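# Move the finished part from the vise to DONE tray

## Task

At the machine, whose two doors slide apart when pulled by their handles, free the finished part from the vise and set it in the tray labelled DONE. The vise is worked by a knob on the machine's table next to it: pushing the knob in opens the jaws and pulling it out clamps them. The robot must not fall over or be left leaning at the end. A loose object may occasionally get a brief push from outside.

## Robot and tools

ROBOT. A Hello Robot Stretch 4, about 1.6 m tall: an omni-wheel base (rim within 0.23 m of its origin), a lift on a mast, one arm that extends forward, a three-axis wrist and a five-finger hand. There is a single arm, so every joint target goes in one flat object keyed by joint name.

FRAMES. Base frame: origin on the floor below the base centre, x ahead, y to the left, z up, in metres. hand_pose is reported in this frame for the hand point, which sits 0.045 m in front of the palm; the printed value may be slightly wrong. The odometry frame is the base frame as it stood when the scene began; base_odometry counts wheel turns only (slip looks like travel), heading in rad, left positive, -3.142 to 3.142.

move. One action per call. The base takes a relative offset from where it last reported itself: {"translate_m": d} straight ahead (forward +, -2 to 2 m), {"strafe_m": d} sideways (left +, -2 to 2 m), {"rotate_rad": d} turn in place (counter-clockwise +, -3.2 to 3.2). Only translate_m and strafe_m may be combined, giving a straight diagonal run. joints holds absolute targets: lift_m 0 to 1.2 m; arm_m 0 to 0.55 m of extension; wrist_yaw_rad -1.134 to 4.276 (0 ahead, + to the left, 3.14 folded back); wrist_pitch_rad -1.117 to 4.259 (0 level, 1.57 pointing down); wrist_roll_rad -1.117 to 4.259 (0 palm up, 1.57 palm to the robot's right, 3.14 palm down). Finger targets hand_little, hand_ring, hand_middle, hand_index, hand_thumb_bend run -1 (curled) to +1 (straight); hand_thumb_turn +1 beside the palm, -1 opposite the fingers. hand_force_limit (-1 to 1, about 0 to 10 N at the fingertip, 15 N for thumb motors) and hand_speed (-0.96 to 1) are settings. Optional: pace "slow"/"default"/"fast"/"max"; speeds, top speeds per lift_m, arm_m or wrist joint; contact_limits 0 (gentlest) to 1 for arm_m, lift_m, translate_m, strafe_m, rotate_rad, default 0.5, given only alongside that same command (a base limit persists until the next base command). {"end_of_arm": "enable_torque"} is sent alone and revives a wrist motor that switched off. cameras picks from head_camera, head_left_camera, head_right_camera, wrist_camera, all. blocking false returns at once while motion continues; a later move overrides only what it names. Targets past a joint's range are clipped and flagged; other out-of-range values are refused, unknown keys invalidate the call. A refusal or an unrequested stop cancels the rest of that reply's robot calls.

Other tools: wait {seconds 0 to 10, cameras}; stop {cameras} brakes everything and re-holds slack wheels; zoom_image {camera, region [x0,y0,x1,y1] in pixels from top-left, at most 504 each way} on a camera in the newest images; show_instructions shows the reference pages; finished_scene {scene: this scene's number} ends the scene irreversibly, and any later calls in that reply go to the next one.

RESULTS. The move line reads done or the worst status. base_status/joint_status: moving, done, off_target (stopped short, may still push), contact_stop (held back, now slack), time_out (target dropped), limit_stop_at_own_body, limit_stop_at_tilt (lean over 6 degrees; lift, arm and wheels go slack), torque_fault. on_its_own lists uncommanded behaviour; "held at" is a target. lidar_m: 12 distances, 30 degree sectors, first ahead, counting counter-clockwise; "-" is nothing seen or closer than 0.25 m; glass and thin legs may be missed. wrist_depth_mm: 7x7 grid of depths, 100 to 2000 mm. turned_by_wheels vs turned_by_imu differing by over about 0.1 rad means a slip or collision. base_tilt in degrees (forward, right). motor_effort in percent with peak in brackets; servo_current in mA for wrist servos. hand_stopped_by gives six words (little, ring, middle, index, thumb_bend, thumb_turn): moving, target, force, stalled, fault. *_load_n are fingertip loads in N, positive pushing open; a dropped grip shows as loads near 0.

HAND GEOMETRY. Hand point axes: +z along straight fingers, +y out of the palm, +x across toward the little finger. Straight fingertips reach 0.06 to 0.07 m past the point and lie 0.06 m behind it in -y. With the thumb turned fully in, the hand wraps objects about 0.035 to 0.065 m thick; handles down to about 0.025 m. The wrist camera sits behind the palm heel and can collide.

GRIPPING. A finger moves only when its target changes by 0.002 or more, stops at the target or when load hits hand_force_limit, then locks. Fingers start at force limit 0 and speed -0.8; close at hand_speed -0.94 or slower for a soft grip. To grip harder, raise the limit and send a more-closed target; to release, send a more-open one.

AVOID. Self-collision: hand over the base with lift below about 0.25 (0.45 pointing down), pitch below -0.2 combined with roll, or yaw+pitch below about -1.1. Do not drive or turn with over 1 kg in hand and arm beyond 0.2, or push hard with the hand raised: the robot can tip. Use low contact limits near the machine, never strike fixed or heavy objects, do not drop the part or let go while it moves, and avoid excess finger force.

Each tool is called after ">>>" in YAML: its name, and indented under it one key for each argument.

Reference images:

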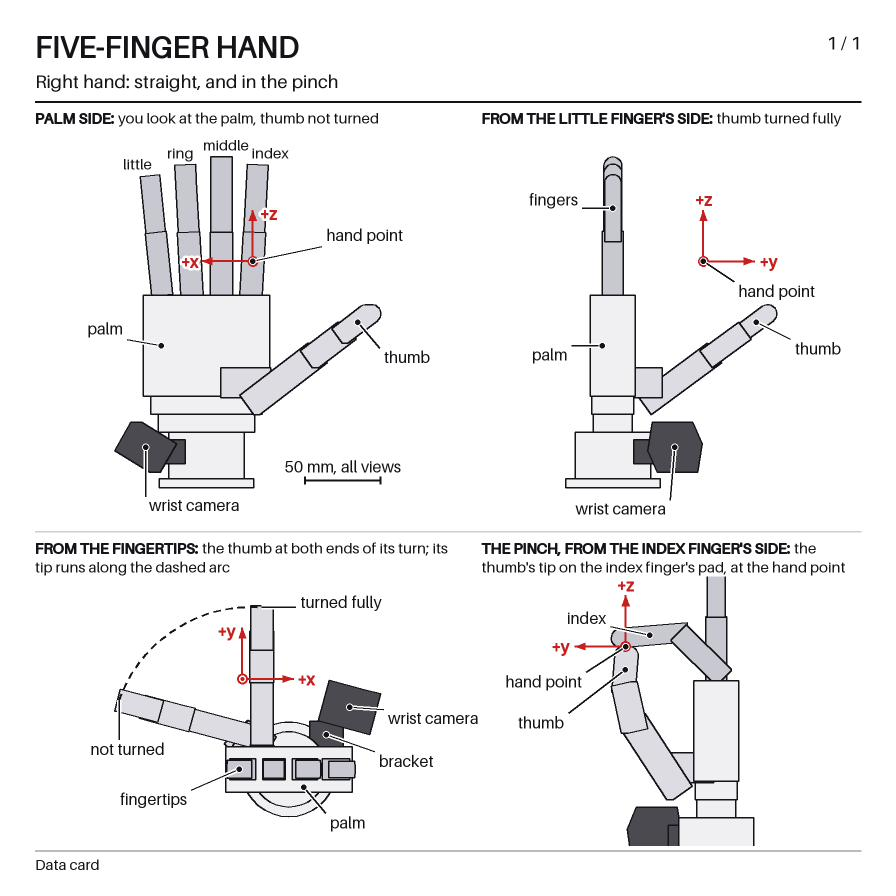

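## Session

>>> move:
  joints: {"hand_force_limit": 0.0}
  cameras: ["head_camera", "head_left_camera", "wrist_camera"]

Scene clock: 0.30 s.
move: done
base_odometry: x=+0.000 y=+0.000 heading=+0.000
turned_by_wheels: +0.000
turned_by_imu: +0.000
base_tilt: forward=+0.0 right=-0.2
lidar_m: 1.02 1.07 2.03 2.01 1.42 1.17 1.17 1.33 1.73 1.67 1.04 1.04
base_status: not commanded
joint_positions: lift_m=+0.225 arm_m=+0.002 wrist_yaw_rad=+3.058 wrist_pitch_rad=+0.005 wrist_roll_rad=+0.000 hand_little=+1.000 hand_ring=+1.000 hand_middle=+1.000 hand_index=+1.000 hand_thumb_turn=+1.000 hand_thumb_bend=+1.000 hand_force_limit=+0.000 hand_speed=-0.800
joint_status: all done
measured_speeds: all 0
hand_stopped_by: target,target,target,target,target,target
little_load_n: 0.0
ring_load_n: 0.0
middle_load_n: 0.0
index_load_n: 0.5
thumb_bend_load_n: 0.0
thumb_turn_load_n: 0.0
motor_effort: lift_m=+20(20) arm_m=+4(4) wheel_0=+0(0) wheel_1=-3(3) wheel_2=+1(2)
servo_current: wrist_yaw_rad=46(52) wrist_pitch_rad=39(46) wrist_roll_rad=26(26)
hand_pose: x=-0.0386 y=+0.1363 z=+0.4628 quat_wxyz=(-0.478, -0.480, +0.522, +0.519) (m; base frame)
wrist_depth_mm: - 139 - - - - - / 111 139 - - - - - / 119 139 241 - - - - / 130 168 - - - - - / - 1430 - - - - - / - 1397 164 210 - - - / - 931 114 115 - - -
pictures: head_camera, head_left_camera, wrist_camera
Images, in order (width x height): head_camera 420x560, head_left_camera 420x672, wrist_camera 616x392.

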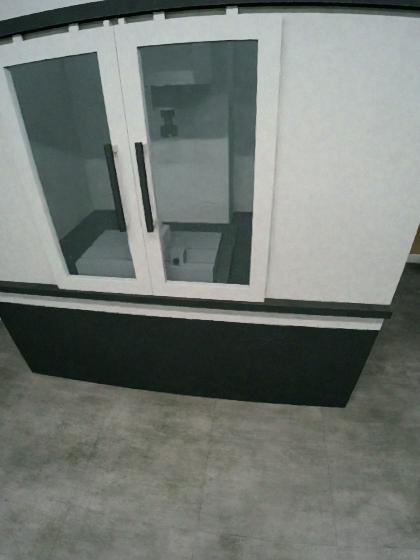

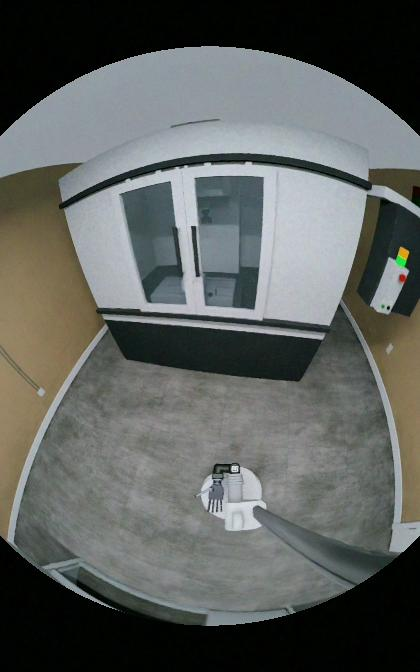

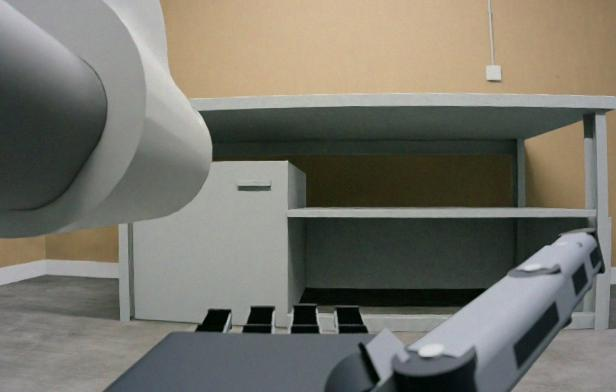

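>>> move:
  base: {"rotate_rad": -0.065}
  joints: {"lift_m": 1.05}
  pace: "fast"

>>> move:
  base: {"translate_m": 0.25, "strafe_m": 0.3}
  joints: {"wrist_yaw_rad": 0, "wrist_roll_rad": 1.57, "wrist_pitch_rad": 0}
  cameras: ["head_camera", "wrist_camera"]

Scene clock: 13.17 s.
move: done
base_odometry: x=+0.000 y=+0.000 heading=-0.064
turned_by_wheels: -0.064
turned_by_imu: -0.065
base_tilt: forward=+0.1 right=-0.2
lidar_m: 1.03 1.10 1.70 2.02 1.53 1.19 1.16 1.28 1.74 1.68 1.02 1.04
base_status: done
joint_positions: lift_m=+1.050 arm_m=+0.002 wrist_yaw_rad=+3.058 wrist_pitch_rad=+0.005 wrist_roll_rad=+0.000 hand_little=+1.000 hand_ring=+1.000 hand_middle=+1.000 hand_index=+1.000 hand_thumb_turn=+1.000 hand_thumb_bend=+1.000 hand_force_limit=+0.000 hand_speed=-0.800
joint_status: all done
measured_speeds: all 0
hand_stopped_by: target,target,target,target,target,target
little_load_n: 0.0
ring_load_n: 0.0
middle_load_n: 0.0
index_load_n: 0.0
thumb_bend_load_n: 0.0
thumb_turn_load_n: 0.0
motor_effort: lift_m=+23(29) arm_m=+4(4) wheel_0=+2(10) wheel_1=+4(7) wheel_2=+1(8)
servo_current: wrist_yaw_rad=39(59) wrist_pitch_rad=39(46) wrist_roll_rad=13(46)
hand_pose: x=-0.0386 y=+0.1363 z=+1.2870 quat_wxyz=(-0.478, -0.480, +0.522, +0.519) (m; base frame)
wrist_depth_mm: - 139 - - - - - / 111 139 - - - - - / 116 139 - - - - - / 130 177 - - - - - / - - - - - - - / - - 1499 210 - - - / - - 114 115 - - -
pictures: none

Scene clock: 15.93 s.
move: done
base_odometry: x=+0.269 y=+0.283 heading=-0.065
turned_by_wheels: +0.000
turned_by_imu: +0.000
base_tilt: forward=+0.1 right=-0.2
lidar_m: 0.74 0.89 1.34 1.69 1.80 1.40 1.37 1.52 2.06 2.01 1.07 0.85
base_status: done
joint_positions: lift_m=+1.050 arm_m=+0.002 wrist_yaw_rad=+0.003 wrist_pitch_rad=+0.005 wrist_roll_rad=+1.568 hand_little=+1.000 hand_ring=+1.000 hand_middle=+1.000 hand_index=+1.000 hand_thumb_turn=+1.000 hand_thumb_bend=+1.000 hand_force_limit=+0.000 hand_speed=-0.800
joint_status: all done
measured_speeds: all 0
hand_stopped_by: target,target,target,target,target,target
little_load_n: 0.0
ring_load_n: 0.0
middle_load_n: 0.0
index_load_n: 0.0
thumb_bend_load_n: 0.0
thumb_turn_load_n: 0.0
motor_effort: lift_m=+23(23) arm_m=+3(4) wheel_0=-5(12) wheel_1=+2(14) wheel_2=-3(9)
servo_current: wrist_yaw_rad=39(130) wrist_pitch_rad=46(72) wrist_roll_rad=26(91)
hand_pose: x=+0.3942 y=-0.1471 z=+1.1962 quat_wxyz=(+0.000, +0.709, +0.002, +0.705) (m; base frame)
wrist_depth_mm: - - - - - - - / - - - - - 621 609 / - - - - - 759 615 / - - - - 1042 723 621 / 591 597 603 597 615 627 - / 591 603 603 609 621 627 - / - - 114 116 - - -
pictures: head_camera, wrist_camera
Images, in order (width x height): head_camera 420x560, wrist_camera 616x392.

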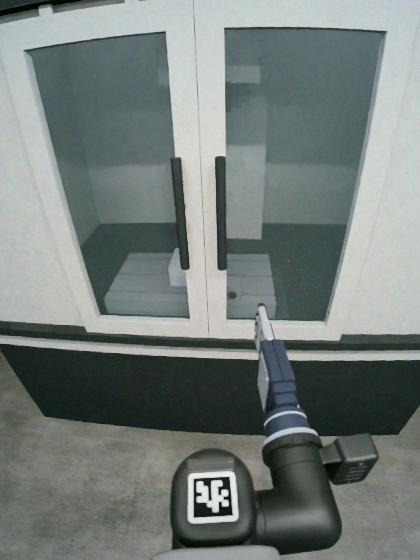

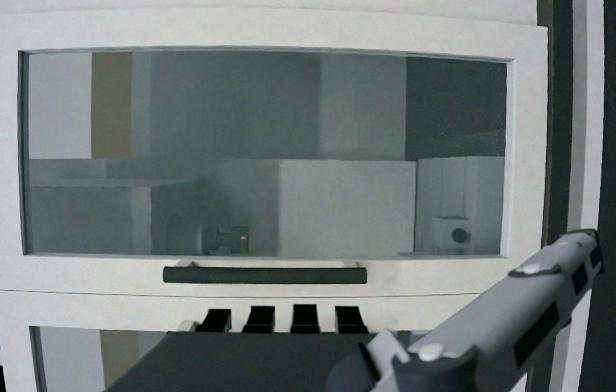

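>>> move:
  base: {"rotate_rad": -0.06}

>>> move:
  base: {"translate_m": 0.24, "strafe_m": 0.131}
  cameras: ["head_camera", "wrist_camera"]

Scene clock: 43.93 s.
move: done
base_odometry: x=+0.269 y=+0.283 heading=-0.124
turned_by_wheels: -0.059
turned_by_imu: -0.060
base_tilt: forward=+0.1 right=-0.2
lidar_m: 0.76 0.89 1.28 1.68 1.78 1.41 1.38 1.49 2.10 2.02 1.11 0.85
base_status: done
joint_positions: lift_m=+1.050 arm_m=+0.002 wrist_yaw_rad=+0.003 wrist_pitch_rad=+0.005 wrist_roll_rad=+1.568 hand_little=+1.000 hand_ring=+1.000 hand_middle=+1.000 hand_index=+1.000 hand_thumb_turn=+1.000 hand_thumb_bend=+1.000 hand_force_limit=+0.000 hand_speed=-0.800
joint_status: not commanded
measured_speeds: all 0
hand_stopped_by: target,target,target,target,target,target
little_load_n: 0.0
ring_load_n: 0.0
middle_load_n: 0.0
index_load_n: 0.0
thumb_bend_load_n: 0.0
thumb_turn_load_n: 0.0
motor_effort: lift_m=+23(23) arm_m=+3(4) wheel_0=+5(8) wheel_1=+5(8) wheel_2=+1(6)
servo_current: wrist_yaw_rad=52(52) wrist_pitch_rad=33(46) wrist_roll_rad=20(33)
hand_pose: x=+0.3942 y=-0.1471 z=+1.1962 quat_wxyz=(+0.000, +0.709, +0.002, +0.705) (m; base frame)
wrist_depth_mm: - - - - - - - / - - - - - - 627 / - - - - - 634 621 / 609 - - - - 741 621 / - - 1060 - 1042 750 - / 591 597 544 210 621 - - / 591 597 114 116 - - -
pictures: none

Scene clock: 46.17 s.
move: done
base_odometry: x=+0.523 y=+0.384 heading=-0.123
turned_by_wheels: +0.001
turned_by_imu: +0.001
base_tilt: forward=+0.1 right=-0.2
lidar_m: 0.53 0.63 0.91 1.53 1.63 1.67 1.63 1.75 2.21 1.19 0.84 0.59
base_status: done
joint_positions: lift_m=+1.050 arm_m=+0.002 wrist_yaw_rad=+0.002 wrist_pitch_rad=+0.005 wrist_roll_rad=+1.568 hand_little=+1.000 hand_ring=+1.000 hand_middle=+1.000 hand_index=+1.000 hand_thumb_turn=+1.000 hand_thumb_bend=+1.000 hand_force_limit=+0.000 hand_speed=-0.800
joint_status: not commanded
measured_speeds: all 0
hand_stopped_by: target,target,target,target,target,target
little_load_n: 0.0
ring_load_n: 0.0
middle_load_n: 0.0
index_load_n: 0.0
thumb_bend_load_n: 0.0
thumb_turn_load_n: 0.0
motor_effort: lift_m=+23(23) arm_m=+4(4) wheel_0=+5(10) wheel_1=+3(12) wheel_2=+1(10)
servo_current: wrist_yaw_rad=46(59) wrist_pitch_rad=39(46) wrist_roll_rad=26(39)
hand_pose: x=+0.3941 y=-0.1471 z=+1.1962 quat_wxyz=(+0.000, +0.709, +0.002, +0.705) (m; base frame)
wrist_depth_mm: - - - - - - - / - - - - - - 517 / - - - - - 750 517 / 368 375 399 - - 554 508 / 370 373 375 382 384 392 - / 368 370 377 379 384 389 - / - 1618 114 116 - - -
pictures: head_camera, wrist_camera
Images, in order (width x height): head_camera 420x560, wrist_camera 616x392.

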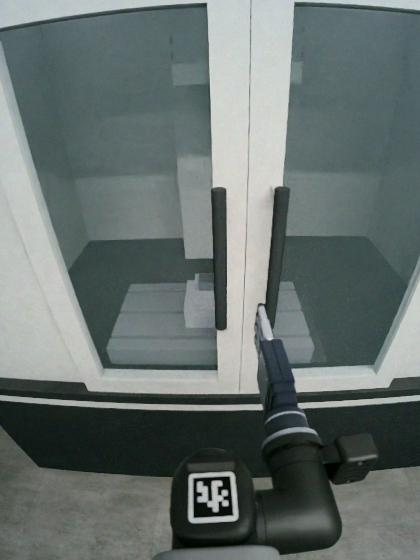

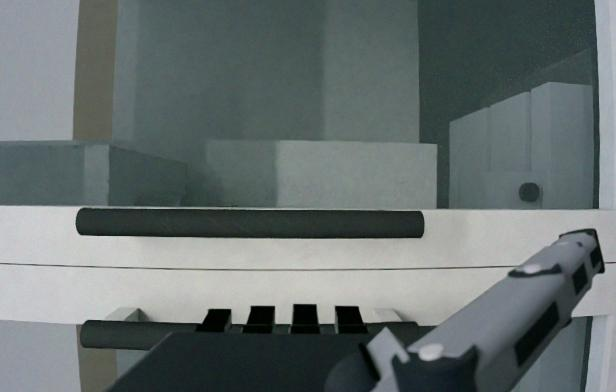

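>>> move:
  base: {"translate_m": 0.033}
  joints: {"arm_m": 0.093}
  cameras: ["wrist_camera"]

Scene clock: 55.13 s.
move: done
base_odometry: x=+0.556 y=+0.380 heading=-0.123
turned_by_wheels: +0.001
turned_by_imu: +0.000
base_tilt: forward=+0.1 right=-0.2
lidar_m: 0.49 0.60 0.88 1.54 1.61 1.68 1.64 1.76 2.23 1.14 0.76 0.53
base_status: done
joint_positions: lift_m=+1.050 arm_m=+0.093 wrist_yaw_rad=+0.002 wrist_pitch_rad=+0.005 wrist_roll_rad=+1.568 hand_little=+1.000 hand_ring=+1.000 hand_middle=+1.000 hand_index=+1.000 hand_thumb_turn=+1.000 hand_thumb_bend=+1.000 hand_force_limit=+0.000 hand_speed=-0.800
joint_status: all done
measured_speeds: all 0
hand_stopped_by: target,target,target,target,target,target
little_load_n: 0.0
ring_load_n: 0.0
middle_load_n: 0.0
index_load_n: 0.0
thumb_bend_load_n: 0.0
thumb_turn_load_n: 0.0
motor_effort: lift_m=+23(23) arm_m=+4(5) wheel_0=+5(10) wheel_1=+5(8) wheel_2=-1(10)
servo_current: wrist_yaw_rad=46(52) wrist_pitch_rad=39(46) wrist_roll_rad=46(46)
hand_pose: x=+0.4855 y=-0.1471 z=+1.1962 quat_wxyz=(+0.000, +0.709, +0.002, +0.705) (m; base frame)
wrist_depth_mm: - - - - - - - / - - - - - - - / - - - - - 654 - / - 197 201 199 202 278 413 / 248 251 200 203 204 264 - / 250 253 254 258 262 265 - / 248 253 114 116 - - -
pictures: wrist_camera
Images, in order (width x height): wrist_camera 616x392.

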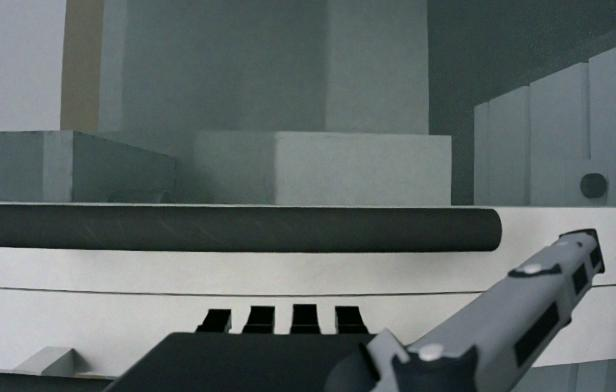

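>>> move:
  base: {"strafe_m": 0.36}
  joints: {"arm_m": 0.098}
  pace: "slow"
  contact_limits: {"strafe_m": 0.7}
  cameras: ["wrist_camera", "head_camera"]

Scene clock: 63.87 s.
move: done
base_odometry: x=+0.600 y=+0.736 heading=-0.124
turned_by_wheels: -0.002
turned_by_imu: -0.006
base_tilt: forward=+0.0 right=-0.2
lidar_m: 0.52 0.63 1.22 1.20 1.29 1.76 1.64 1.73 2.60 1.52 0.82 0.62
base_status: done
joint_positions: lift_m=+1.050 arm_m=+0.098 wrist_yaw_rad=-0.017 wrist_pitch_rad=+0.005 wrist_roll_rad=+1.568 hand_little=+1.000 hand_ring=+1.000 hand_middle=+0.997 hand_index=+1.000 hand_thumb_turn=+1.000 hand_thumb_bend=+1.000 hand_force_limit=+0.000 hand_speed=-0.800
joint_status: all done
measured_speeds: all 0
hand_stopped_by: target,target,target,target,target,target
little_load_n: 0.0
ring_load_n: 0.0
middle_load_n: -18.5
index_load_n: 0.0
thumb_bend_load_n: 0.0
thumb_turn_load_n: 0.0
motor_effort: lift_m=+23(23) arm_m=-3(7) wheel_0=-17(28) wheel_1=+3(10) wheel_2=-8(9)
servo_current: wrist_yaw_rad=98(104) wrist_pitch_rad=46(46) wrist_roll_rad=39(52)
contact_limits: strafe_m 0.7
hand_pose: x=+0.4876 y=-0.1515 z=+1.1962 quat_wxyz=(+0.007, +0.709, -0.005, +0.705) (m; base frame)
wrist_depth_mm: - - - - - 609 - / - - 750 - - 525 - / - - - - - 585 - / - - - - - 661 - / 271 272 277 279 285 287 - / 219 270 273 277 279 285 - / - 211 114 115 - - -
pictures: head_camera, wrist_camera
Images, in order (width x height): head_camera 420x560, wrist_camera 616x392.

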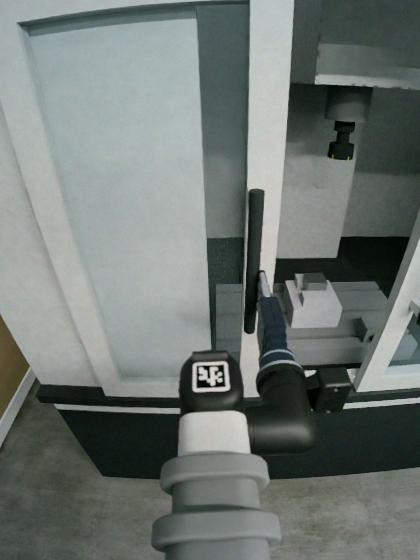

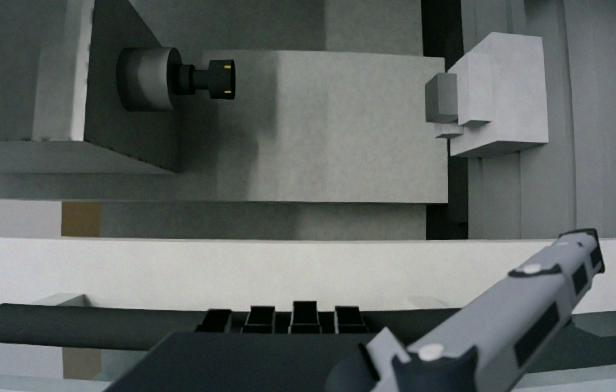

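>>> move:
  joints: {"arm_m": 0.0}

>>> move:
  base: {"strafe_m": -0.3}
  cameras: ["wrist_camera"]

Scene clock: 85.37 s.
move: done
base_odometry: x=+0.600 y=+0.737 heading=-0.123
turned_by_wheels: +0.002
turned_by_imu: +0.001
base_tilt: forward=+0.1 right=-0.2
lidar_m: 0.53 0.64 1.23 1.20 1.26 1.76 1.64 1.77 2.58 1.51 0.83 0.59
base_status: not commanded
joint_positions: lift_m=+1.050 arm_m=+0.002 wrist_yaw_rad=-0.002 wrist_pitch_rad=+0.005 wrist_roll_rad=+1.568 hand_little=+1.000 hand_ring=+1.000 hand_middle=+1.000 hand_index=+1.000 hand_thumb_turn=+1.000 hand_thumb_bend=+1.000 hand_force_limit=+0.000 hand_speed=-0.800
joint_status: all done
joint sent to its limit — arm_m, lower limit.
measured_speeds: all 0
hand_stopped_by: target,target,target,target,target,target
little_load_n: 0.0
ring_load_n: 0.0
middle_load_n: 0.0
index_load_n: 0.0
thumb_bend_load_n: 0.0
thumb_turn_load_n: 0.0
motor_effort: lift_m=+22(23) arm_m=-5(6) wheel_0=-2(16) wheel_1=+3(3) wheel_2=+0(8)
servo_current: wrist_yaw_rad=52(104) wrist_pitch_rad=39(46) wrist_roll_rad=33(39)
contact_limits: strafe_m 0.7
hand_pose: x=+0.3935 y=-0.1482 z=+1.1962 quat_wxyz=(+0.002, +0.709, +0.000, +0.705) (m; base frame)
wrist_depth_mm: - - - - - 691 512 / - - 820 - - 603 517 / - - - - - 661 504 / 359 366 - - - 707 512 / 355 362 366 370 377 379 - / - 1576 208 211 - - - / - - 114 115 - - -
pictures: none

Scene clock: 87.70 s.
move: done
base_odometry: x=+0.563 y=+0.439 heading=-0.123
turned_by_wheels: +0.000
turned_by_imu: -0.002
base_tilt: forward=+0.0 right=-0.2
lidar_m: 0.55 0.55 0.87 1.48 1.56 1.67 1.67 1.76 2.31 1.26 0.78 0.52
base_status: done
joint_positions: lift_m=+1.050 arm_m=+0.002 wrist_yaw_rad=-0.002 wrist_pitch_rad=+0.005 wrist_roll_rad=+1.568 hand_little=+1.000 hand_ring=+1.000 hand_middle=+1.000 hand_index=+1.000 hand_thumb_turn=+1.000 hand_thumb_bend=+1.000 hand_force_limit=+0.000 hand_speed=-0.800
joint_status: not commanded
measured_speeds: all 0
hand_stopped_by: target,target,target,target,target,target
little_load_n: 0.0
ring_load_n: 0.0
middle_load_n: 0.0
index_load_n: 0.0
thumb_bend_load_n: 0.0
thumb_turn_load_n: 0.0
motor_effort: lift_m=+23(23) arm_m=-4(5) wheel_0=+4(15) wheel_1=-3(12) wheel_2=+0(1)
servo_current: wrist_yaw_rad=52(59) wrist_pitch_rad=39(46) wrist_roll_rad=26(46)
hand_pose: x=+0.3935 y=-0.1482 z=+1.1962 quat_wxyz=(+0.002, +0.709, +0.000, +0.705) (m; base frame)
wrist_depth_mm: - - - - - - - / - - - - - 699 484 / - 289 290 294 297 668 496 / 340 343 347 353 357 364 368 / - - - - - 585 - / - - 164 187 - - - / - - 114 115 - - -
pictures: wrist_camera
Images, in order (width x height): wrist_camera 616x392.

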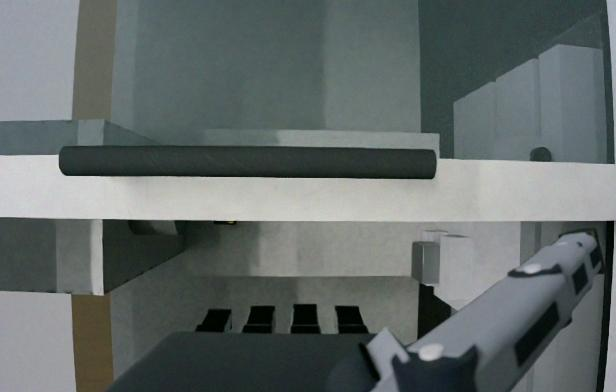

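>>> move:
  base: {"strafe_m": 0.012}
  joints: {"arm_m": 0.2}

>>> move:
  base: {"strafe_m": -0.32}
  pace: "slow"
  contact_limits: {"strafe_m": 0.7}
  cameras: ["wrist_camera", "head_camera"]

Scene clock: 98.63 s.
move: done
base_odometry: x=+0.565 y=+0.451 heading=-0.123
turned_by_wheels: +0.000
turned_by_imu: +0.000
base_tilt: forward=+0.0 right=-0.3
lidar_m: 0.55 0.56 0.87 1.47 1.56 1.69 1.66 1.73 2.30 1.25 0.77 0.52
base_status: done
joint_positions: lift_m=+1.050 arm_m=+0.200 wrist_yaw_rad=-0.002 wrist_pitch_rad=+0.005 wrist_roll_rad=+1.568 hand_little=+1.000 hand_ring=+1.000 hand_middle=+1.000 hand_index=+1.000 hand_thumb_turn=+1.000 hand_thumb_bend=+1.000 hand_force_limit=+0.000 hand_speed=-0.800
joint_status: all done
measured_speeds: all 0
hand_stopped_by: target,target,target,target,target,target
little_load_n: 0.0
ring_load_n: 0.0
middle_load_n: 0.0
index_load_n: 0.0
thumb_bend_load_n: 0.0
thumb_turn_load_n: 0.0
motor_effort: lift_m=+23(23) arm_m=+4(6) wheel_0=-3(12) wheel_1=+5(9) wheel_2=+0(1)
servo_current: wrist_yaw_rad=52(52) wrist_pitch_rad=39(52) wrist_roll_rad=33(46)
hand_pose: x=+0.5918 y=-0.1482 z=+1.1962 quat_wxyz=(+0.002, +0.709, +0.000, +0.705) (m; base frame)
wrist_depth_mm: - - - - - - - / 150 152 154 155 158 159 - / 150 152 154 156 158 160 - / 151 153 154 156 158 161 402 / - - - - - 433 - / - - 164 186 - - - / - - 114 116 - - -
pictures: none

Scene clock: 103.00 s.
move: done
base_odometry: x=+0.526 y=+0.134 heading=-0.121
turned_by_wheels: +0.002
turned_by_imu: +0.006
base_tilt: forward=+0.0 right=-0.3
lidar_m: 0.50 0.57 0.85 1.79 1.89 1.69 1.66 1.77 1.97 0.96 0.76 0.53
base_status: done
joint_positions: lift_m=+1.050 arm_m=+0.200 wrist_yaw_rad=+0.011 wrist_pitch_rad=+0.006 wrist_roll_rad=+1.578 hand_little=+1.000 hand_ring=+1.000 hand_middle=+1.000 hand_index=+1.000 hand_thumb_turn=+1.000 hand_thumb_bend=+1.000 hand_force_limit=+0.000 hand_speed=-0.800
joint_status: not commanded
measured_speeds: all 0
hand_stopped_by: target,target,target,target,target,target
little_load_n: 0.0
ring_load_n: 0.0
middle_load_n: 0.0
index_load_n: 0.0
thumb_bend_load_n: 0.0
thumb_turn_load_n: 2.0
motor_effort: lift_m=+23(23) arm_m=+4(5) wheel_0=+20(27) wheel_1=+2(10) wheel_2=+4(10)
servo_current: wrist_yaw_rad=72(78) wrist_pitch_rad=46(52) wrist_roll_rad=46(59)
contact_limits: strafe_m 0.7
hand_pose: x=+0.5938 y=-0.1449 z=+1.1953 quat_wxyz=(-0.006, +0.709, +0.001, +0.705) (m; base frame)
wrist_depth_mm: - - - - - - - / - - - - - - - / - - - - - - - / - - - - - - - / - - - - - - - / 131 133 135 137 138 140 - / 539 - 114 116 - - -
pictures: head_camera, wrist_camera
Images, in order (width x height): head_camera 420x560, wrist_camera 616x392.

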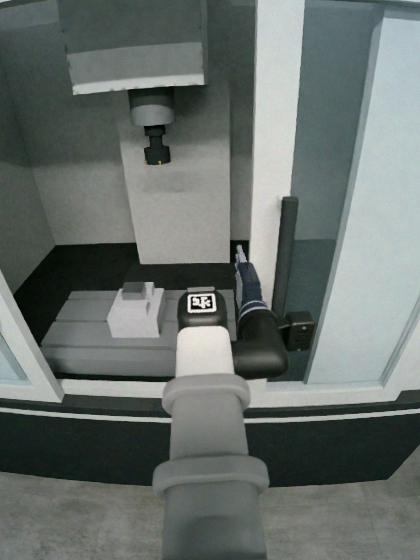

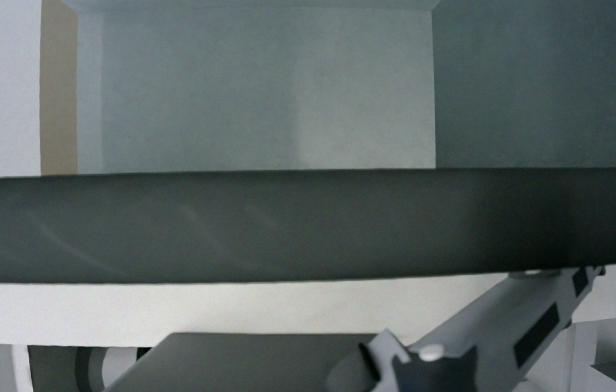

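>>> move:
  base: {"strafe_m": 0.37, "translate_m": 0.05}
  joints: {"arm_m": 0.3, "lift_m": 1.2, "wrist_pitch_rad": 1.3, "wrist_roll_rad": 0, "wrist_yaw_rad": 0}
  cameras: ["wrist_camera", "head_camera"]

>>> zoom_image:
  camera: "wrist_camera"
  region: [180, 20, 460, 270]

Scene clock: 115.10 s.
move: done
base_odometry: x=+0.620 y=+0.495 heading=-0.121
turned_by_wheels: +0.000
turned_by_imu: +0.025
base_tilt: forward=+0.1 right=-0.2
lidar_m: 0.51 0.57 0.86 1.42 1.53 1.71 1.68 1.84 2.34 1.28 0.67 0.53
base_status: done
joint_positions: lift_m=+1.200 arm_m=+0.300 wrist_yaw_rad=+0.003 wrist_pitch_rad=+1.300 wrist_roll_rad=+0.002 hand_little=+1.000 hand_ring=+1.000 hand_middle=+1.000 hand_index=+1.000 hand_thumb_turn=+1.000 hand_thumb_bend=+1.000 hand_force_limit=+0.000 hand_speed=-0.800
joint_status: all done
measured_speeds: all 0
hand_stopped_by: target,target,target,target,target,target
little_load_n: 0.0
ring_load_n: 0.0
middle_load_n: 0.0
index_load_n: 0.0
thumb_bend_load_n: 0.0
thumb_turn_load_n: 0.0
motor_effort: lift_m=+24(30) arm_m=+4(15) wheel_0=-3(14) wheel_1=+3(21) wheel_2=-2(7)
servo_current: wrist_yaw_rad=46(72) wrist_pitch_rad=39(104) wrist_roll_rad=26(351)
hand_pose: x=+0.5884 y=-0.1181 z=+1.1806 quat_wxyz=(+0.095, +0.700, +0.701, +0.096) (m; base frame)
wrist_depth_mm: - 574 580 480 469 580 - / - 559 559 455 439 564 559 / - 521 - 500 488 462 - / - 517 508 517 512 500 504 / 243 345 - - - - - / - - 164 186 - - - / - - 114 115 - - -
pictures: head_camera, wrist_camera
Images, in order (width x height): head_camera 420x560, wrist_camera 616x392.

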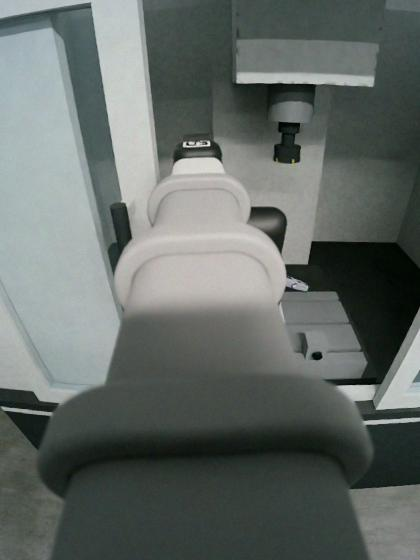

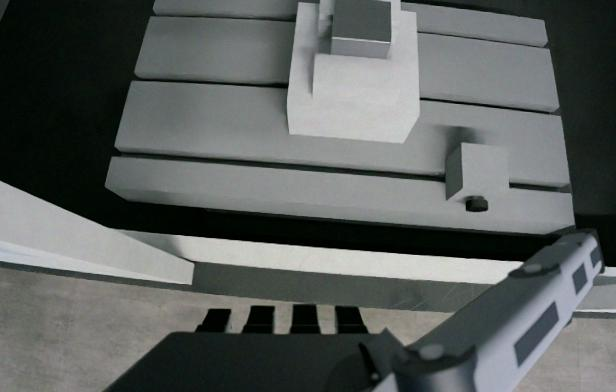

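Scaled by 1.800.

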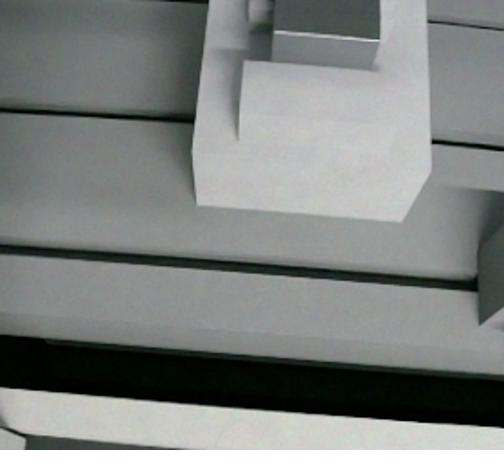

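>>> move:
  base: {"rotate_rad": -0.075}
  joints: {"arm_m": 0.1, "hand_index": 0.0, "hand_ring": 0.0, "hand_little": 0.0, "hand_speed": 0.3}

>>> move:
  base: {"translate_m": 0.075, "strafe_m": -0.154}
  joints: {"lift_m": 0.83, "wrist_pitch_rad": 0.35, "arm_m": 0.05}
  cameras: ["wrist_camera", "head_camera"]

Scene clock: 130.63 s.
move: done
base_odometry: x=+0.620 y=+0.495 heading=-0.195
turned_by_wheels: -0.074
turned_by_imu: -0.074
base_tilt: forward=+0.0 right=-0.3
lidar_m: 0.52 0.51 0.77 1.41 1.49 1.73 1.70 1.82 2.40 1.29 0.77 0.54
base_status: done
joint_positions: lift_m=+1.200 arm_m=+0.100 wrist_yaw_rad=+0.003 wrist_pitch_rad=+1.300 wrist_roll_rad=+0.002 hand_little=+0.000 hand_ring=+0.000 hand_middle=+1.000 hand_index=+0.000 hand_thumb_turn=+1.000 hand_thumb_bend=+1.000 hand_force_limit=+0.000 hand_speed=+0.300
joint_status: all done
measured_speeds: all 0
hand_stopped_by: target,target,target,target,target,target
little_load_n: 0.0
ring_load_n: 0.0
middle_load_n: 0.0
index_load_n: 0.0
thumb_bend_load_n: 0.0
thumb_turn_load_n: 0.0
motor_effort: lift_m=+24(24) arm_m=-4(7) wheel_0=+4(10) wheel_1=+6(8) wheel_2=+4(6)
servo_current: wrist_yaw_rad=39(59) wrist_pitch_rad=33(39) wrist_roll_rad=39(52)
hand_pose: x=+0.3885 y=-0.1180 z=+1.1806 quat_wxyz=(+0.095, +0.700, +0.701, +0.096) (m; base frame)
wrist_depth_mm: 312 569 - 574 535 - - / 359 433 585 597 585 580 - / 539 521 - - - 597 525 / - - - - - - - / - - 169 169 - - - / - - 155 165 156 - - / - - 114 116 - - -
pictures: none

Scene clock: 133.17 s.
move: done
base_odometry: x=+0.664 y=+0.329 heading=-0.195
turned_by_wheels: +0.000
turned_by_imu: -0.001
base_tilt: forward=+0.1 right=-0.2
lidar_m: 0.45 0.47 0.66 1.58 1.64 1.79 1.78 1.85 2.25 1.10 0.67 0.49
base_status: done
joint_positions: lift_m=+0.830 arm_m=+0.050 wrist_yaw_rad=+0.003 wrist_pitch_rad=+0.359 wrist_roll_rad=+0.002 hand_little=+0.000 hand_ring=+0.000 hand_middle=+1.000 hand_index=+0.000 hand_thumb_turn=+1.000 hand_thumb_bend=+1.000 hand_force_limit=+0.000 hand_speed=+0.300
joint_status: all done
measured_speeds: all 0
hand_stopped_by: target,target,target,target,target,target
little_load_n: 0.0
ring_load_n: 0.0
middle_load_n: 0.0
index_load_n: 0.0
thumb_bend_load_n: 0.0
thumb_turn_load_n: 0.0
motor_effort: lift_m=+15(21) arm_m=-4(6) wheel_0=+3(15) wheel_1=-3(10) wheel_2=-1(7)
servo_current: wrist_yaw_rad=46(59) wrist_pitch_rad=52(176) wrist_roll_rad=46(46)
hand_pose: x=+0.4497 y=-0.1177 z=+0.9871 quat_wxyz=(+0.402, +0.581, +0.582, +0.404) (m; base frame)
wrist_depth_mm: - - - - - - - / 1366 - - - - - - / 1430 421 449 - - - - / 580 427 421 397 564 - - / 377 382 170 338 364 382 - / 362 362 156 166 351 355 - / 307 310 114 115 - - -
pictures: head_camera, wrist_camera
Images, in order (width x height): head_camera 420x560, wrist_camera 616x392.

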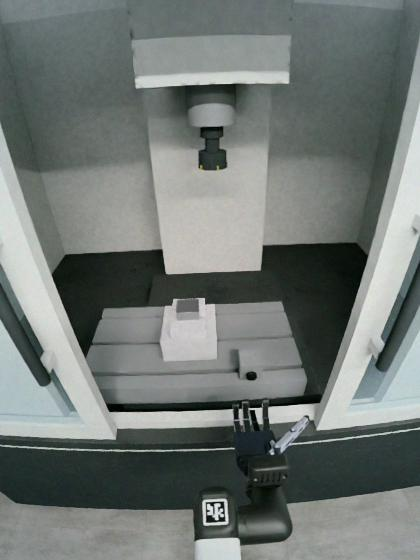

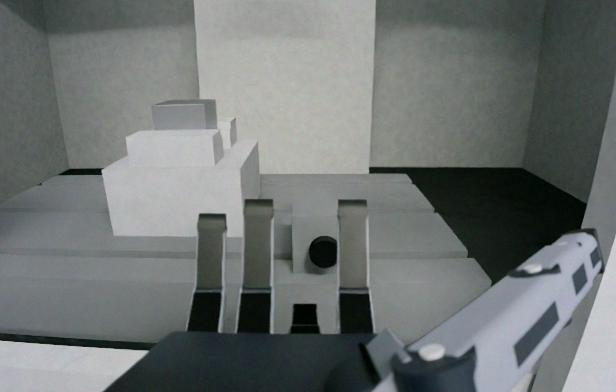

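>>> move:
  base: {"strafe_m": -0.015}
  joints: {"lift_m": 0.805, "arm_m": 0.13}
  speeds: {"arm_m": 0.1}
  contact_limits: {"arm_m": 0.2}
  cameras: ["wrist_camera"]

>>> zoom_image:
  camera: "wrist_camera"
  region: [230, 180, 390, 320]

Scene clock: 145.23 s.
move: done
base_odometry: x=+0.661 y=+0.315 heading=-0.195
turned_by_wheels: +0.000
turned_by_imu: +0.000
base_tilt: forward=+0.0 right=-0.3
lidar_m: 0.46 0.48 0.68 1.59 1.64 1.79 1.75 1.87 2.21 1.12 0.62 0.48
base_status: done
joint_positions: lift_m=+0.805 arm_m=+0.130 wrist_yaw_rad=+0.003 wrist_pitch_rad=+0.359 wrist_roll_rad=+0.002 hand_little=+0.000 hand_ring=+0.000 hand_middle=+1.000 hand_index=+0.000 hand_thumb_turn=+1.000 hand_thumb_bend=+1.000 hand_force_limit=+0.000 hand_speed=+0.300
joint_status: all done
measured_speeds: all 0
hand_stopped_by: target,target,target,target,target,target
little_load_n: 0.0
ring_load_n: 0.0
middle_load_n: 0.0
index_load_n: 0.5
thumb_bend_load_n: 0.0
thumb_turn_load_n: 0.0
motor_effort: lift_m=+14(17) arm_m=+4(6) wheel_0=+4(13) wheel_1=-3(11) wheel_2=+0(1)
servo_current: wrist_yaw_rad=52(52) wrist_pitch_rad=46(59) wrist_roll_rad=39(46)
contact_limits: arm_m 0.2
hand_pose: x=+0.5296 y=-0.1178 z=+0.9621 quat_wxyz=(+0.402, +0.581, +0.581, +0.404) (m; base frame)
wrist_depth_mm: - - - - - - - / 1255 359 - - - - 1308 / 1366 336 382 - - - - / 343 342 343 500 496 - - / - 357 169 257 - - - / 276 272 159 210 270 283 - / 282 281 114 115 - - -
pictures: wrist_camera
Images, in order (width x height): wrist_camera 616x392.

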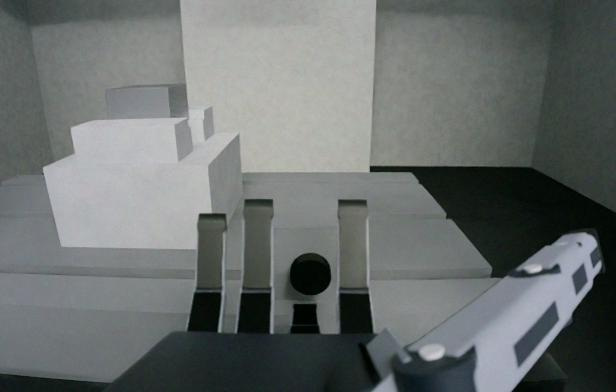

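Scaled by 3.150.

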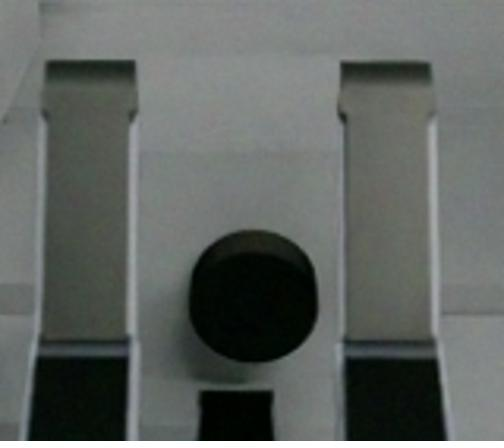

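>>> move:
  joints: {"arm_m": 0.185}
  speeds: {"arm_m": 0.05}
  contact_limits: {"arm_m": 0.3}
  cameras: ["wrist_camera"]

>>> zoom_image:
  camera: "wrist_camera"
  region: [230, 180, 390, 320]

Scene clock: 157.10 s.
move: contact_stop
base_odometry: x=+0.661 y=+0.315 heading=-0.195
turned_by_wheels: -0.001
turned_by_imu: +0.013
base_tilt: forward=+0.0 right=-0.2
lidar_m: 0.47 0.48 0.67 1.55 1.67 1.83 1.77 1.87 2.20 1.08 0.64 0.48
base_status: not commanded
joint_positions: lift_m=+0.805 arm_m=+0.174 wrist_yaw_rad=-0.007 wrist_pitch_rad=+0.359 wrist_roll_rad=+0.002 hand_little=+0.000 hand_ring=+0.000 hand_middle=+1.000 hand_index=+0.000 hand_thumb_turn=+1.000 hand_thumb_bend=+1.000 hand_force_limit=+0.000 hand_speed=+0.300
joint_status: arm_m contact_stop (moved +0.044 of +0.055)
measured_speeds: all 0
hand_stopped_by: target,target,target,target,target,target
little_load_n: 0.0
ring_load_n: 0.0
middle_load_n: 0.0
index_load_n: 0.5
thumb_bend_load_n: -0.5
thumb_turn_load_n: 0.0
on_its_own: arm_m is slack since a contact_stop (your +0.185 is given up)
motor_effort: lift_m=+15(15) arm_m=+0(16) wheel_0=-1(5) wheel_1=+2(3) wheel_2=-7(10)
servo_current: wrist_yaw_rad=59(59) wrist_pitch_rad=52(52) wrist_roll_rad=26(46)
contact_limits: arm_m 0.3
hand_pose: x=+0.5721 y=-0.1198 z=+0.9620 quat_wxyz=(+0.404, +0.584, +0.579, +0.402) (m; base frame)
wrist_depth_mm: - - - - - - - / - 320 - - - - 1281 / 307 294 384 - - - 1336 / 296 297 312 484 488 - - / 310 312 171 228 310 327 - / 265 268 160 211 258 287 - / 231 232 114 116 - - -
pictures: wrist_camera
Images, in order (width x height): wrist_camera 616x392.

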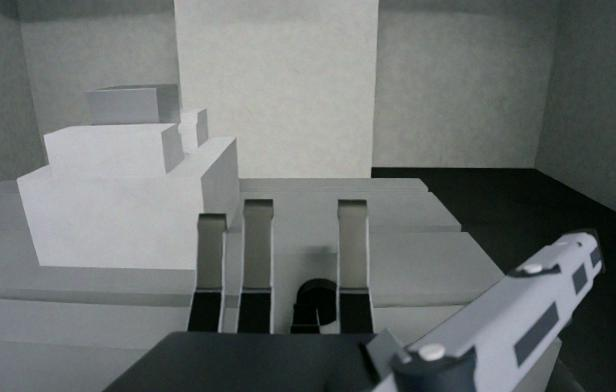

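Scaled by 3.150.

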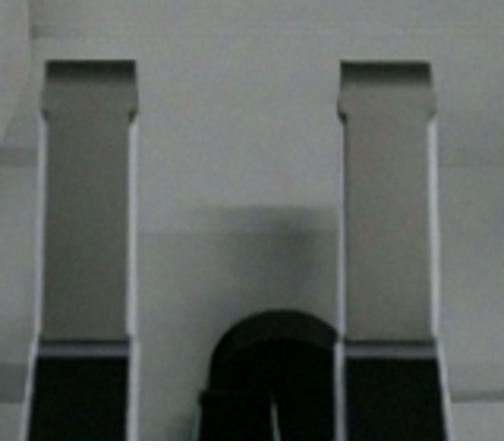

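>>> zoom_image:
  camera: "wrist_camera"
  region: [20, 60, 240, 220]

Scaled by 2.291.

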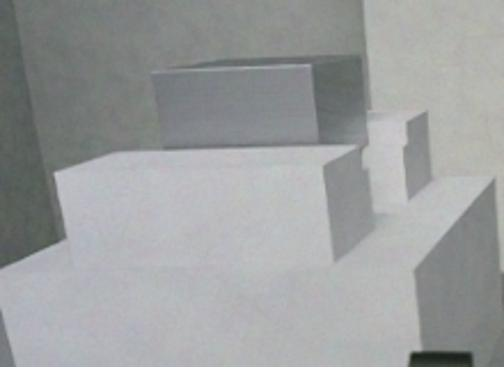

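>>> move:
  joints: {"arm_m": 0.2}
  speeds: {"arm_m": 0.05}
  contact_limits: {"arm_m": 0.6}
  cameras: ["wrist_camera"]

>>> zoom_image:
  camera: "wrist_camera"
  region: [230, 180, 390, 320]

>>> zoom_image:
  camera: "wrist_camera"
  region: [20, 60, 240, 220]

Scene clock: 169.03 s.
move: done
base_odometry: x=+0.661 y=+0.315 heading=-0.196
turned_by_wheels: -0.001
turned_by_imu: +0.017
base_tilt: forward=-1.0 right=+0.3
lidar_m: 0.48 0.50 0.72 1.57 1.67 1.79 1.76 1.87 2.19 1.11 0.64 0.50
base_status: not commanded
joint_positions: lift_m=+0.805 arm_m=+0.199 wrist_yaw_rad=-0.015 wrist_pitch_rad=+0.374 wrist_roll_rad=+0.002 hand_little=+0.000 hand_ring=+0.000 hand_middle=+1.000 hand_index=+0.000 hand_thumb_turn=+1.000 hand_thumb_bend=+1.000 hand_force_limit=+0.000 hand_speed=+0.300
joint_status: all done
measured_speeds: all 0
hand_stopped_by: target,target,target,target,target,target
little_load_n: 0.0
ring_load_n: 0.0
middle_load_n: 2.5
index_load_n: 0.0
thumb_bend_load_n: 0.0
thumb_turn_load_n: 0.0
on_its_own: wrist_pitch_rad is at rest, and its servo_current (143 mA) is outside its rest range (0 to 130 mA)
motor_effort: lift_m=+15(15) arm_m=+14(18) wheel_0=-1(1) wheel_1=+2(2) wheel_2=-17(17)
servo_current: wrist_yaw_rad=85(98) wrist_pitch_rad=143(143) wrist_roll_rad=26(39)
contact_limits: arm_m 0.6
hand_pose: x=+0.5960 y=-0.1217 z=+0.9586 quat_wxyz=(+0.401, +0.589, +0.579, +0.396) (m; base frame)
wrist_depth_mm: - - - - - - - / - 319 - - - - 1308 / 290 291 382 - - - 1308 / 294 294 317 477 473 - - / 309 310 171 227 309 309 - / 266 270 159 211 256 289 - / 235 233 114 115 - - -
pictures: wrist_camera
Images, in order (width x height): wrist_camera 616x392.

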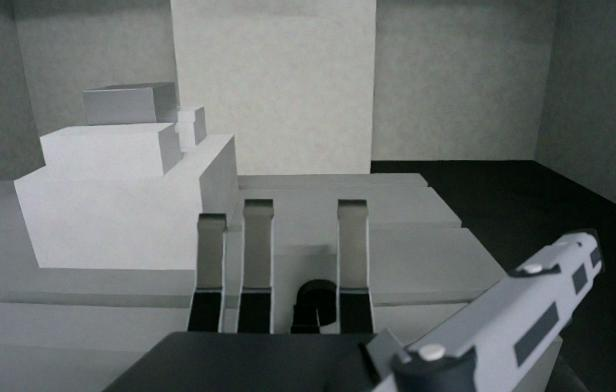

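Scaled by 3.150.

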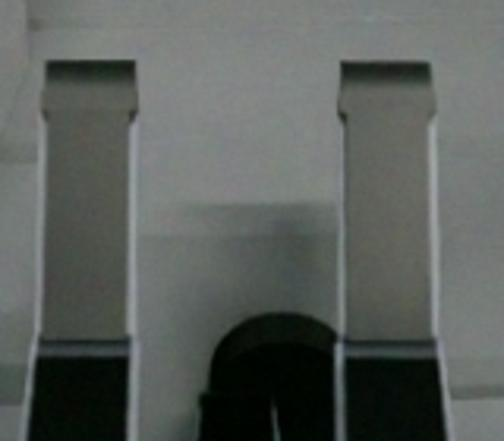

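Scaled by 2.291.

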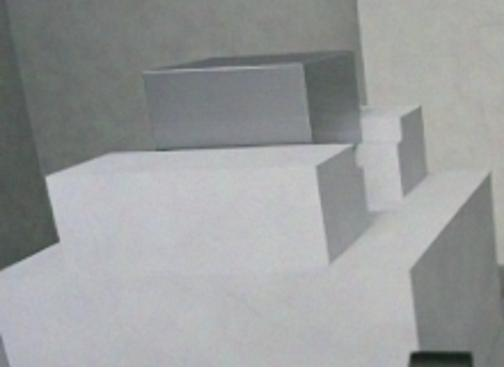

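>>> move:
  joints: {"arm_m": 0.08}

>>> move:
  base: {"rotate_rad": -0.03}
  joints: {"lift_m": 1.2, "wrist_pitch_rad": 1.3, "arm_m": 0.3}
  cameras: ["wrist_camera"]

>>> zoom_image:
  camera: "wrist_camera"
  region: [60, 20, 300, 220]

Scene clock: 176.50 s.
move: done
base_odometry: x=+0.661 y=+0.315 heading=-0.195
turned_by_wheels: +0.001
turned_by_imu: -0.008
base_tilt: forward=+0.1 right=-0.2
lidar_m: 0.44 0.49 0.69 1.58 1.66 1.81 1.77 1.89 2.18 1.11 0.63 0.50
base_status: not commanded
joint_positions: lift_m=+0.805 arm_m=+0.080 wrist_yaw_rad=-0.002 wrist_pitch_rad=+0.358 wrist_roll_rad=+0.002 hand_little=+0.000 hand_ring=+0.000 hand_middle=+1.000 hand_index=+0.000 hand_thumb_turn=+1.000 hand_thumb_bend=+1.000 hand_force_limit=+0.000 hand_speed=+0.300
joint_status: all done
measured_speeds: all 0
hand_stopped_by: target,target,target,target,target,target
little_load_n: 0.0
ring_load_n: 0.0
middle_load_n: 0.0
index_load_n: 0.0
thumb_bend_load_n: 0.0
thumb_turn_load_n: 0.0
motor_effort: lift_m=+15(16) arm_m=-5(12) wheel_0=-1(5) wheel_1=+0(2) wheel_2=-1(18)
servo_current: wrist_yaw_rad=46(91) wrist_pitch_rad=46(150) wrist_roll_rad=33(46)
hand_pose: x=+0.4792 y=-0.1189 z=+0.9622 quat_wxyz=(+0.403, +0.582, +0.580, +0.403) (m; base frame)
wrist_depth_mm: - - - - - - - / 1366 - 427 - - - 1366 / 1464 384 384 - - - - / 549 397 394 324 544 - - / 327 332 170 314 317 332 - / 332 330 159 187 317 320 - / 274 277 114 115 - - -
pictures: none

Scene clock: 179.10 s.
move: done
base_odometry: x=+0.661 y=+0.315 heading=-0.224
turned_by_wheels: -0.029
turned_by_imu: -0.030
base_tilt: forward=+0.0 right=-0.3
lidar_m: 0.44 0.47 0.67 1.57 1.63 1.81 1.77 1.85 2.24 1.11 0.66 0.46
base_status: done
joint_positions: lift_m=+1.200 arm_m=+0.300 wrist_yaw_rad=-0.002 wrist_pitch_rad=+1.300 wrist_roll_rad=+0.002 hand_little=+0.000 hand_ring=+0.000 hand_middle=+1.000 hand_index=+0.000 hand_thumb_turn=+1.000 hand_thumb_bend=+1.000 hand_force_limit=+0.000 hand_speed=+0.300
joint_status: all done
measured_speeds: all 0
hand_stopped_by: target,target,target,target,target,target
little_load_n: 0.0
ring_load_n: 0.0
middle_load_n: 0.0
index_load_n: 0.0
thumb_bend_load_n: 0.0
thumb_turn_load_n: 0.0
motor_effort: lift_m=+24(29) arm_m=+4(6) wheel_0=+5(7) wheel_1=+3(7) wheel_2=-1(5)
servo_current: wrist_yaw_rad=46(59) wrist_pitch_rad=33(65) wrist_roll_rad=20(39)
hand_pose: x=+0.5878 y=-0.1186 z=+1.1806 quat_wxyz=(+0.096, +0.702, +0.699, +0.096) (m; base frame)
wrist_depth_mm: 574 564 574 574 580 - - / 554 418 455 554 559 - - / - 430 442 554 549 - - / - 492 484 439 574 - - / 484 492 170 430 492 - - / - - 156 165 156 - - / - - 114 115 - - -
pictures: wrist_camera
Images, in order (width x height): wrist_camera 616x392.

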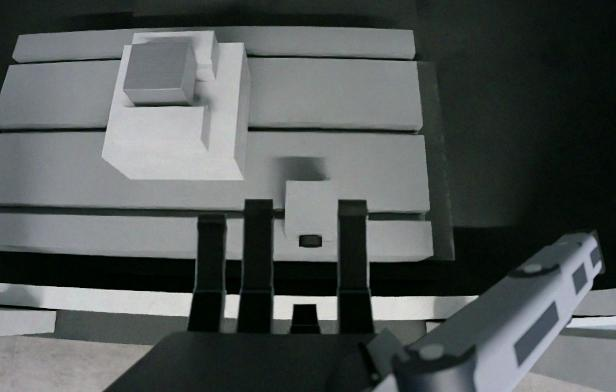

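Scaled by 2.100.

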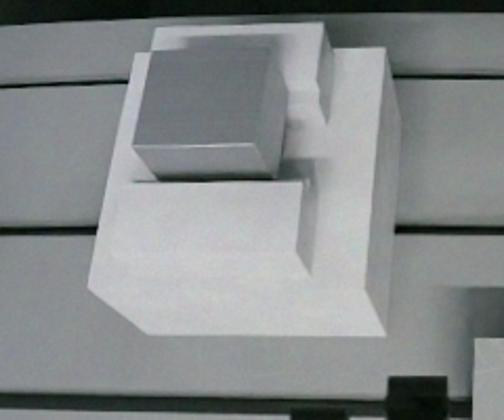

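>>> zoom_image:
  camera: "wrist_camera"
  region: [110, 80, 230, 160]

>>> zoom_image:
  camera: "wrist_camera"
  region: [270, 170, 350, 260]

Scaled by 4.200.

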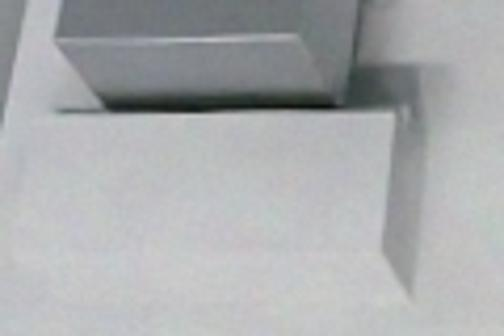

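Scaled by 5.600.

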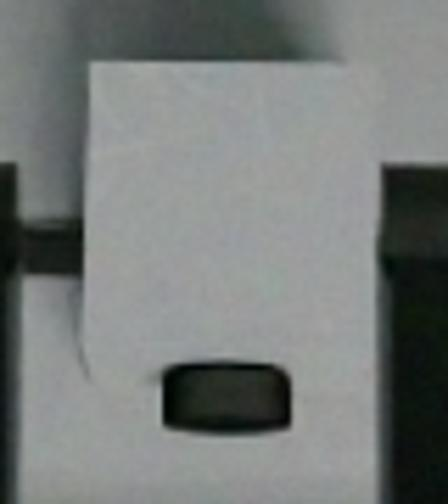

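>>> zoom_image:
  camera: "wrist_camera"
  region: [110, 20, 230, 120]

Scaled by 4.200.

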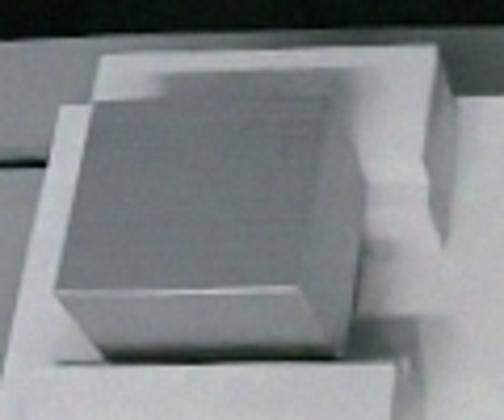

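>>> move:
  base: {"strafe_m": 0.127, "translate_m": 0.02}
  joints: {"lift_m": 1.08, "wrist_pitch_rad": 0.77, "wrist_roll_rad": 3.14, "hand_thumb_turn": -1, "hand_thumb_bend": 0.76, "hand_index": 0.7, "hand_middle": 0.7, "hand_ring": 1.0, "hand_little": 1.0, "hand_force_limit": -0.2, "hand_speed": 0.3}

>>> move:
  joints: {"arm_m": 0.482, "lift_m": 1.06}
  cameras: ["wrist_camera"]

>>> zoom_image:
  camera: "wrist_camera"
  region: [230, 30, 450, 220]

Scene clock: 217.87 s.
move: done
base_odometry: x=+0.709 y=+0.434 heading=-0.225
turned_by_wheels: +0.000
turned_by_imu: -0.001
base_tilt: forward=+0.1 right=-0.2
lidar_m: 0.44 0.41 0.63 1.46 1.51 1.85 1.80 1.82 2.32 1.22 0.59 0.46
base_status: done
joint_positions: lift_m=+1.080 arm_m=+0.300 wrist_yaw_rad=-0.002 wrist_pitch_rad=+0.777 wrist_roll_rad=+3.138 hand_little=+1.000 hand_ring=+1.000 hand_middle=+0.700 hand_index=+0.700 hand_thumb_turn=-1.000 hand_thumb_bend=+0.760 hand_force_limit=-0.200 hand_speed=+0.300
joint_status: all done
measured_speeds: all 0
hand_stopped_by: target,target,target,target,target,target
little_load_n: 0.0
ring_load_n: -0.5
middle_load_n: 0.0
index_load_n: 0.0
thumb_bend_load_n: 0.0
thumb_turn_load_n: 0.0
motor_effort: lift_m=+15(19) arm_m=+4(4) wheel_0=-4(14) wheel_1=+2(14) wheel_2=-2(6)
servo_current: wrist_yaw_rad=39(59) wrist_pitch_rad=39(150) wrist_roll_rad=20(91)
hand_pose: x=+0.5863 y=-0.0571 z=+1.0603 quat_wxyz=(-0.273, +0.653, -0.652, +0.274) (m; base frame)
wrist_depth_mm: 355 355 377 379 366 379 - / 338 314 343 338 345 343 343 / - 314 - 120 - - - / 452 452 351 329 - 455 - / - 488 477 309 - 496 484 / - 544 208 186 - - - / - - 114 - - - -
pictures: none

Scene clock: 219.50 s.
move: done
base_odometry: x=+0.709 y=+0.434 heading=-0.225
turned_by_wheels: +0.000
turned_by_imu: +0.000
base_tilt: forward=+0.0 right=-0.3
lidar_m: 0.43 0.42 0.65 1.45 1.53 1.86 1.79 1.88 2.35 1.23 0.58 0.45
base_status: not commanded
joint_positions: lift_m=+1.060 arm_m=+0.482 wrist_yaw_rad=-0.002 wrist_pitch_rad=+0.776 wrist_roll_rad=+3.138 hand_little=+1.000 hand_ring=+1.000 hand_middle=+0.700 hand_index=+0.700 hand_thumb_turn=-1.000 hand_thumb_bend=+0.760 hand_force_limit=-0.200 hand_speed=+0.300
joint_status: all done
measured_speeds: all 0
hand_stopped_by: target,target,target,target,target,target
little_load_n: 0.0
ring_load_n: 0.0
middle_load_n: 0.0
index_load_n: 0.0
thumb_bend_load_n: 0.0
thumb_turn_load_n: 0.0
motor_effort: lift_m=+15(17) arm_m=+4(6) wheel_0=-4(4) wheel_1=+2(3) wheel_2=-3(3)
servo_current: wrist_yaw_rad=46(52) wrist_pitch_rad=39(52) wrist_roll_rad=33(46)
hand_pose: x=+0.7684 y=-0.0571 z=+1.0404 quat_wxyz=(-0.273, +0.652, -0.652, +0.274) (m; base frame)
wrist_depth_mm: 294 291 216 183 183 291 296 / 320 322 248 194 198 324 329 / 355 362 277 182 255 359 359 / 404 402 402 214 - 407 407 / - - - - - - - / - - 164 186 - - - / - - 114 - - - -
pictures: wrist_camera
Images, in order (width x height): wrist_camera 616x392.

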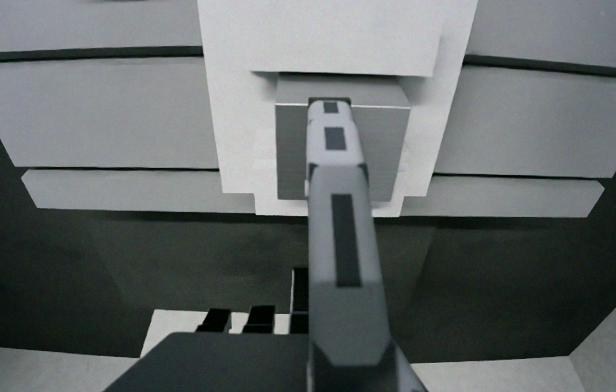

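Scaled by 2.291.

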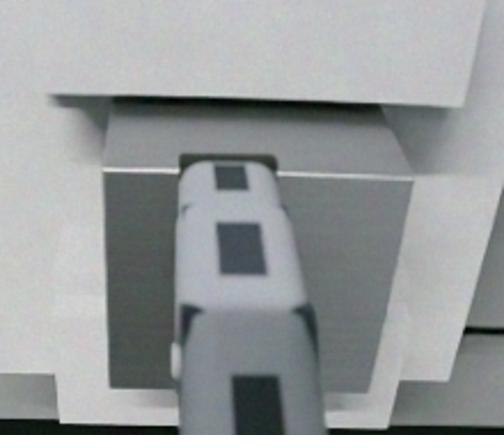

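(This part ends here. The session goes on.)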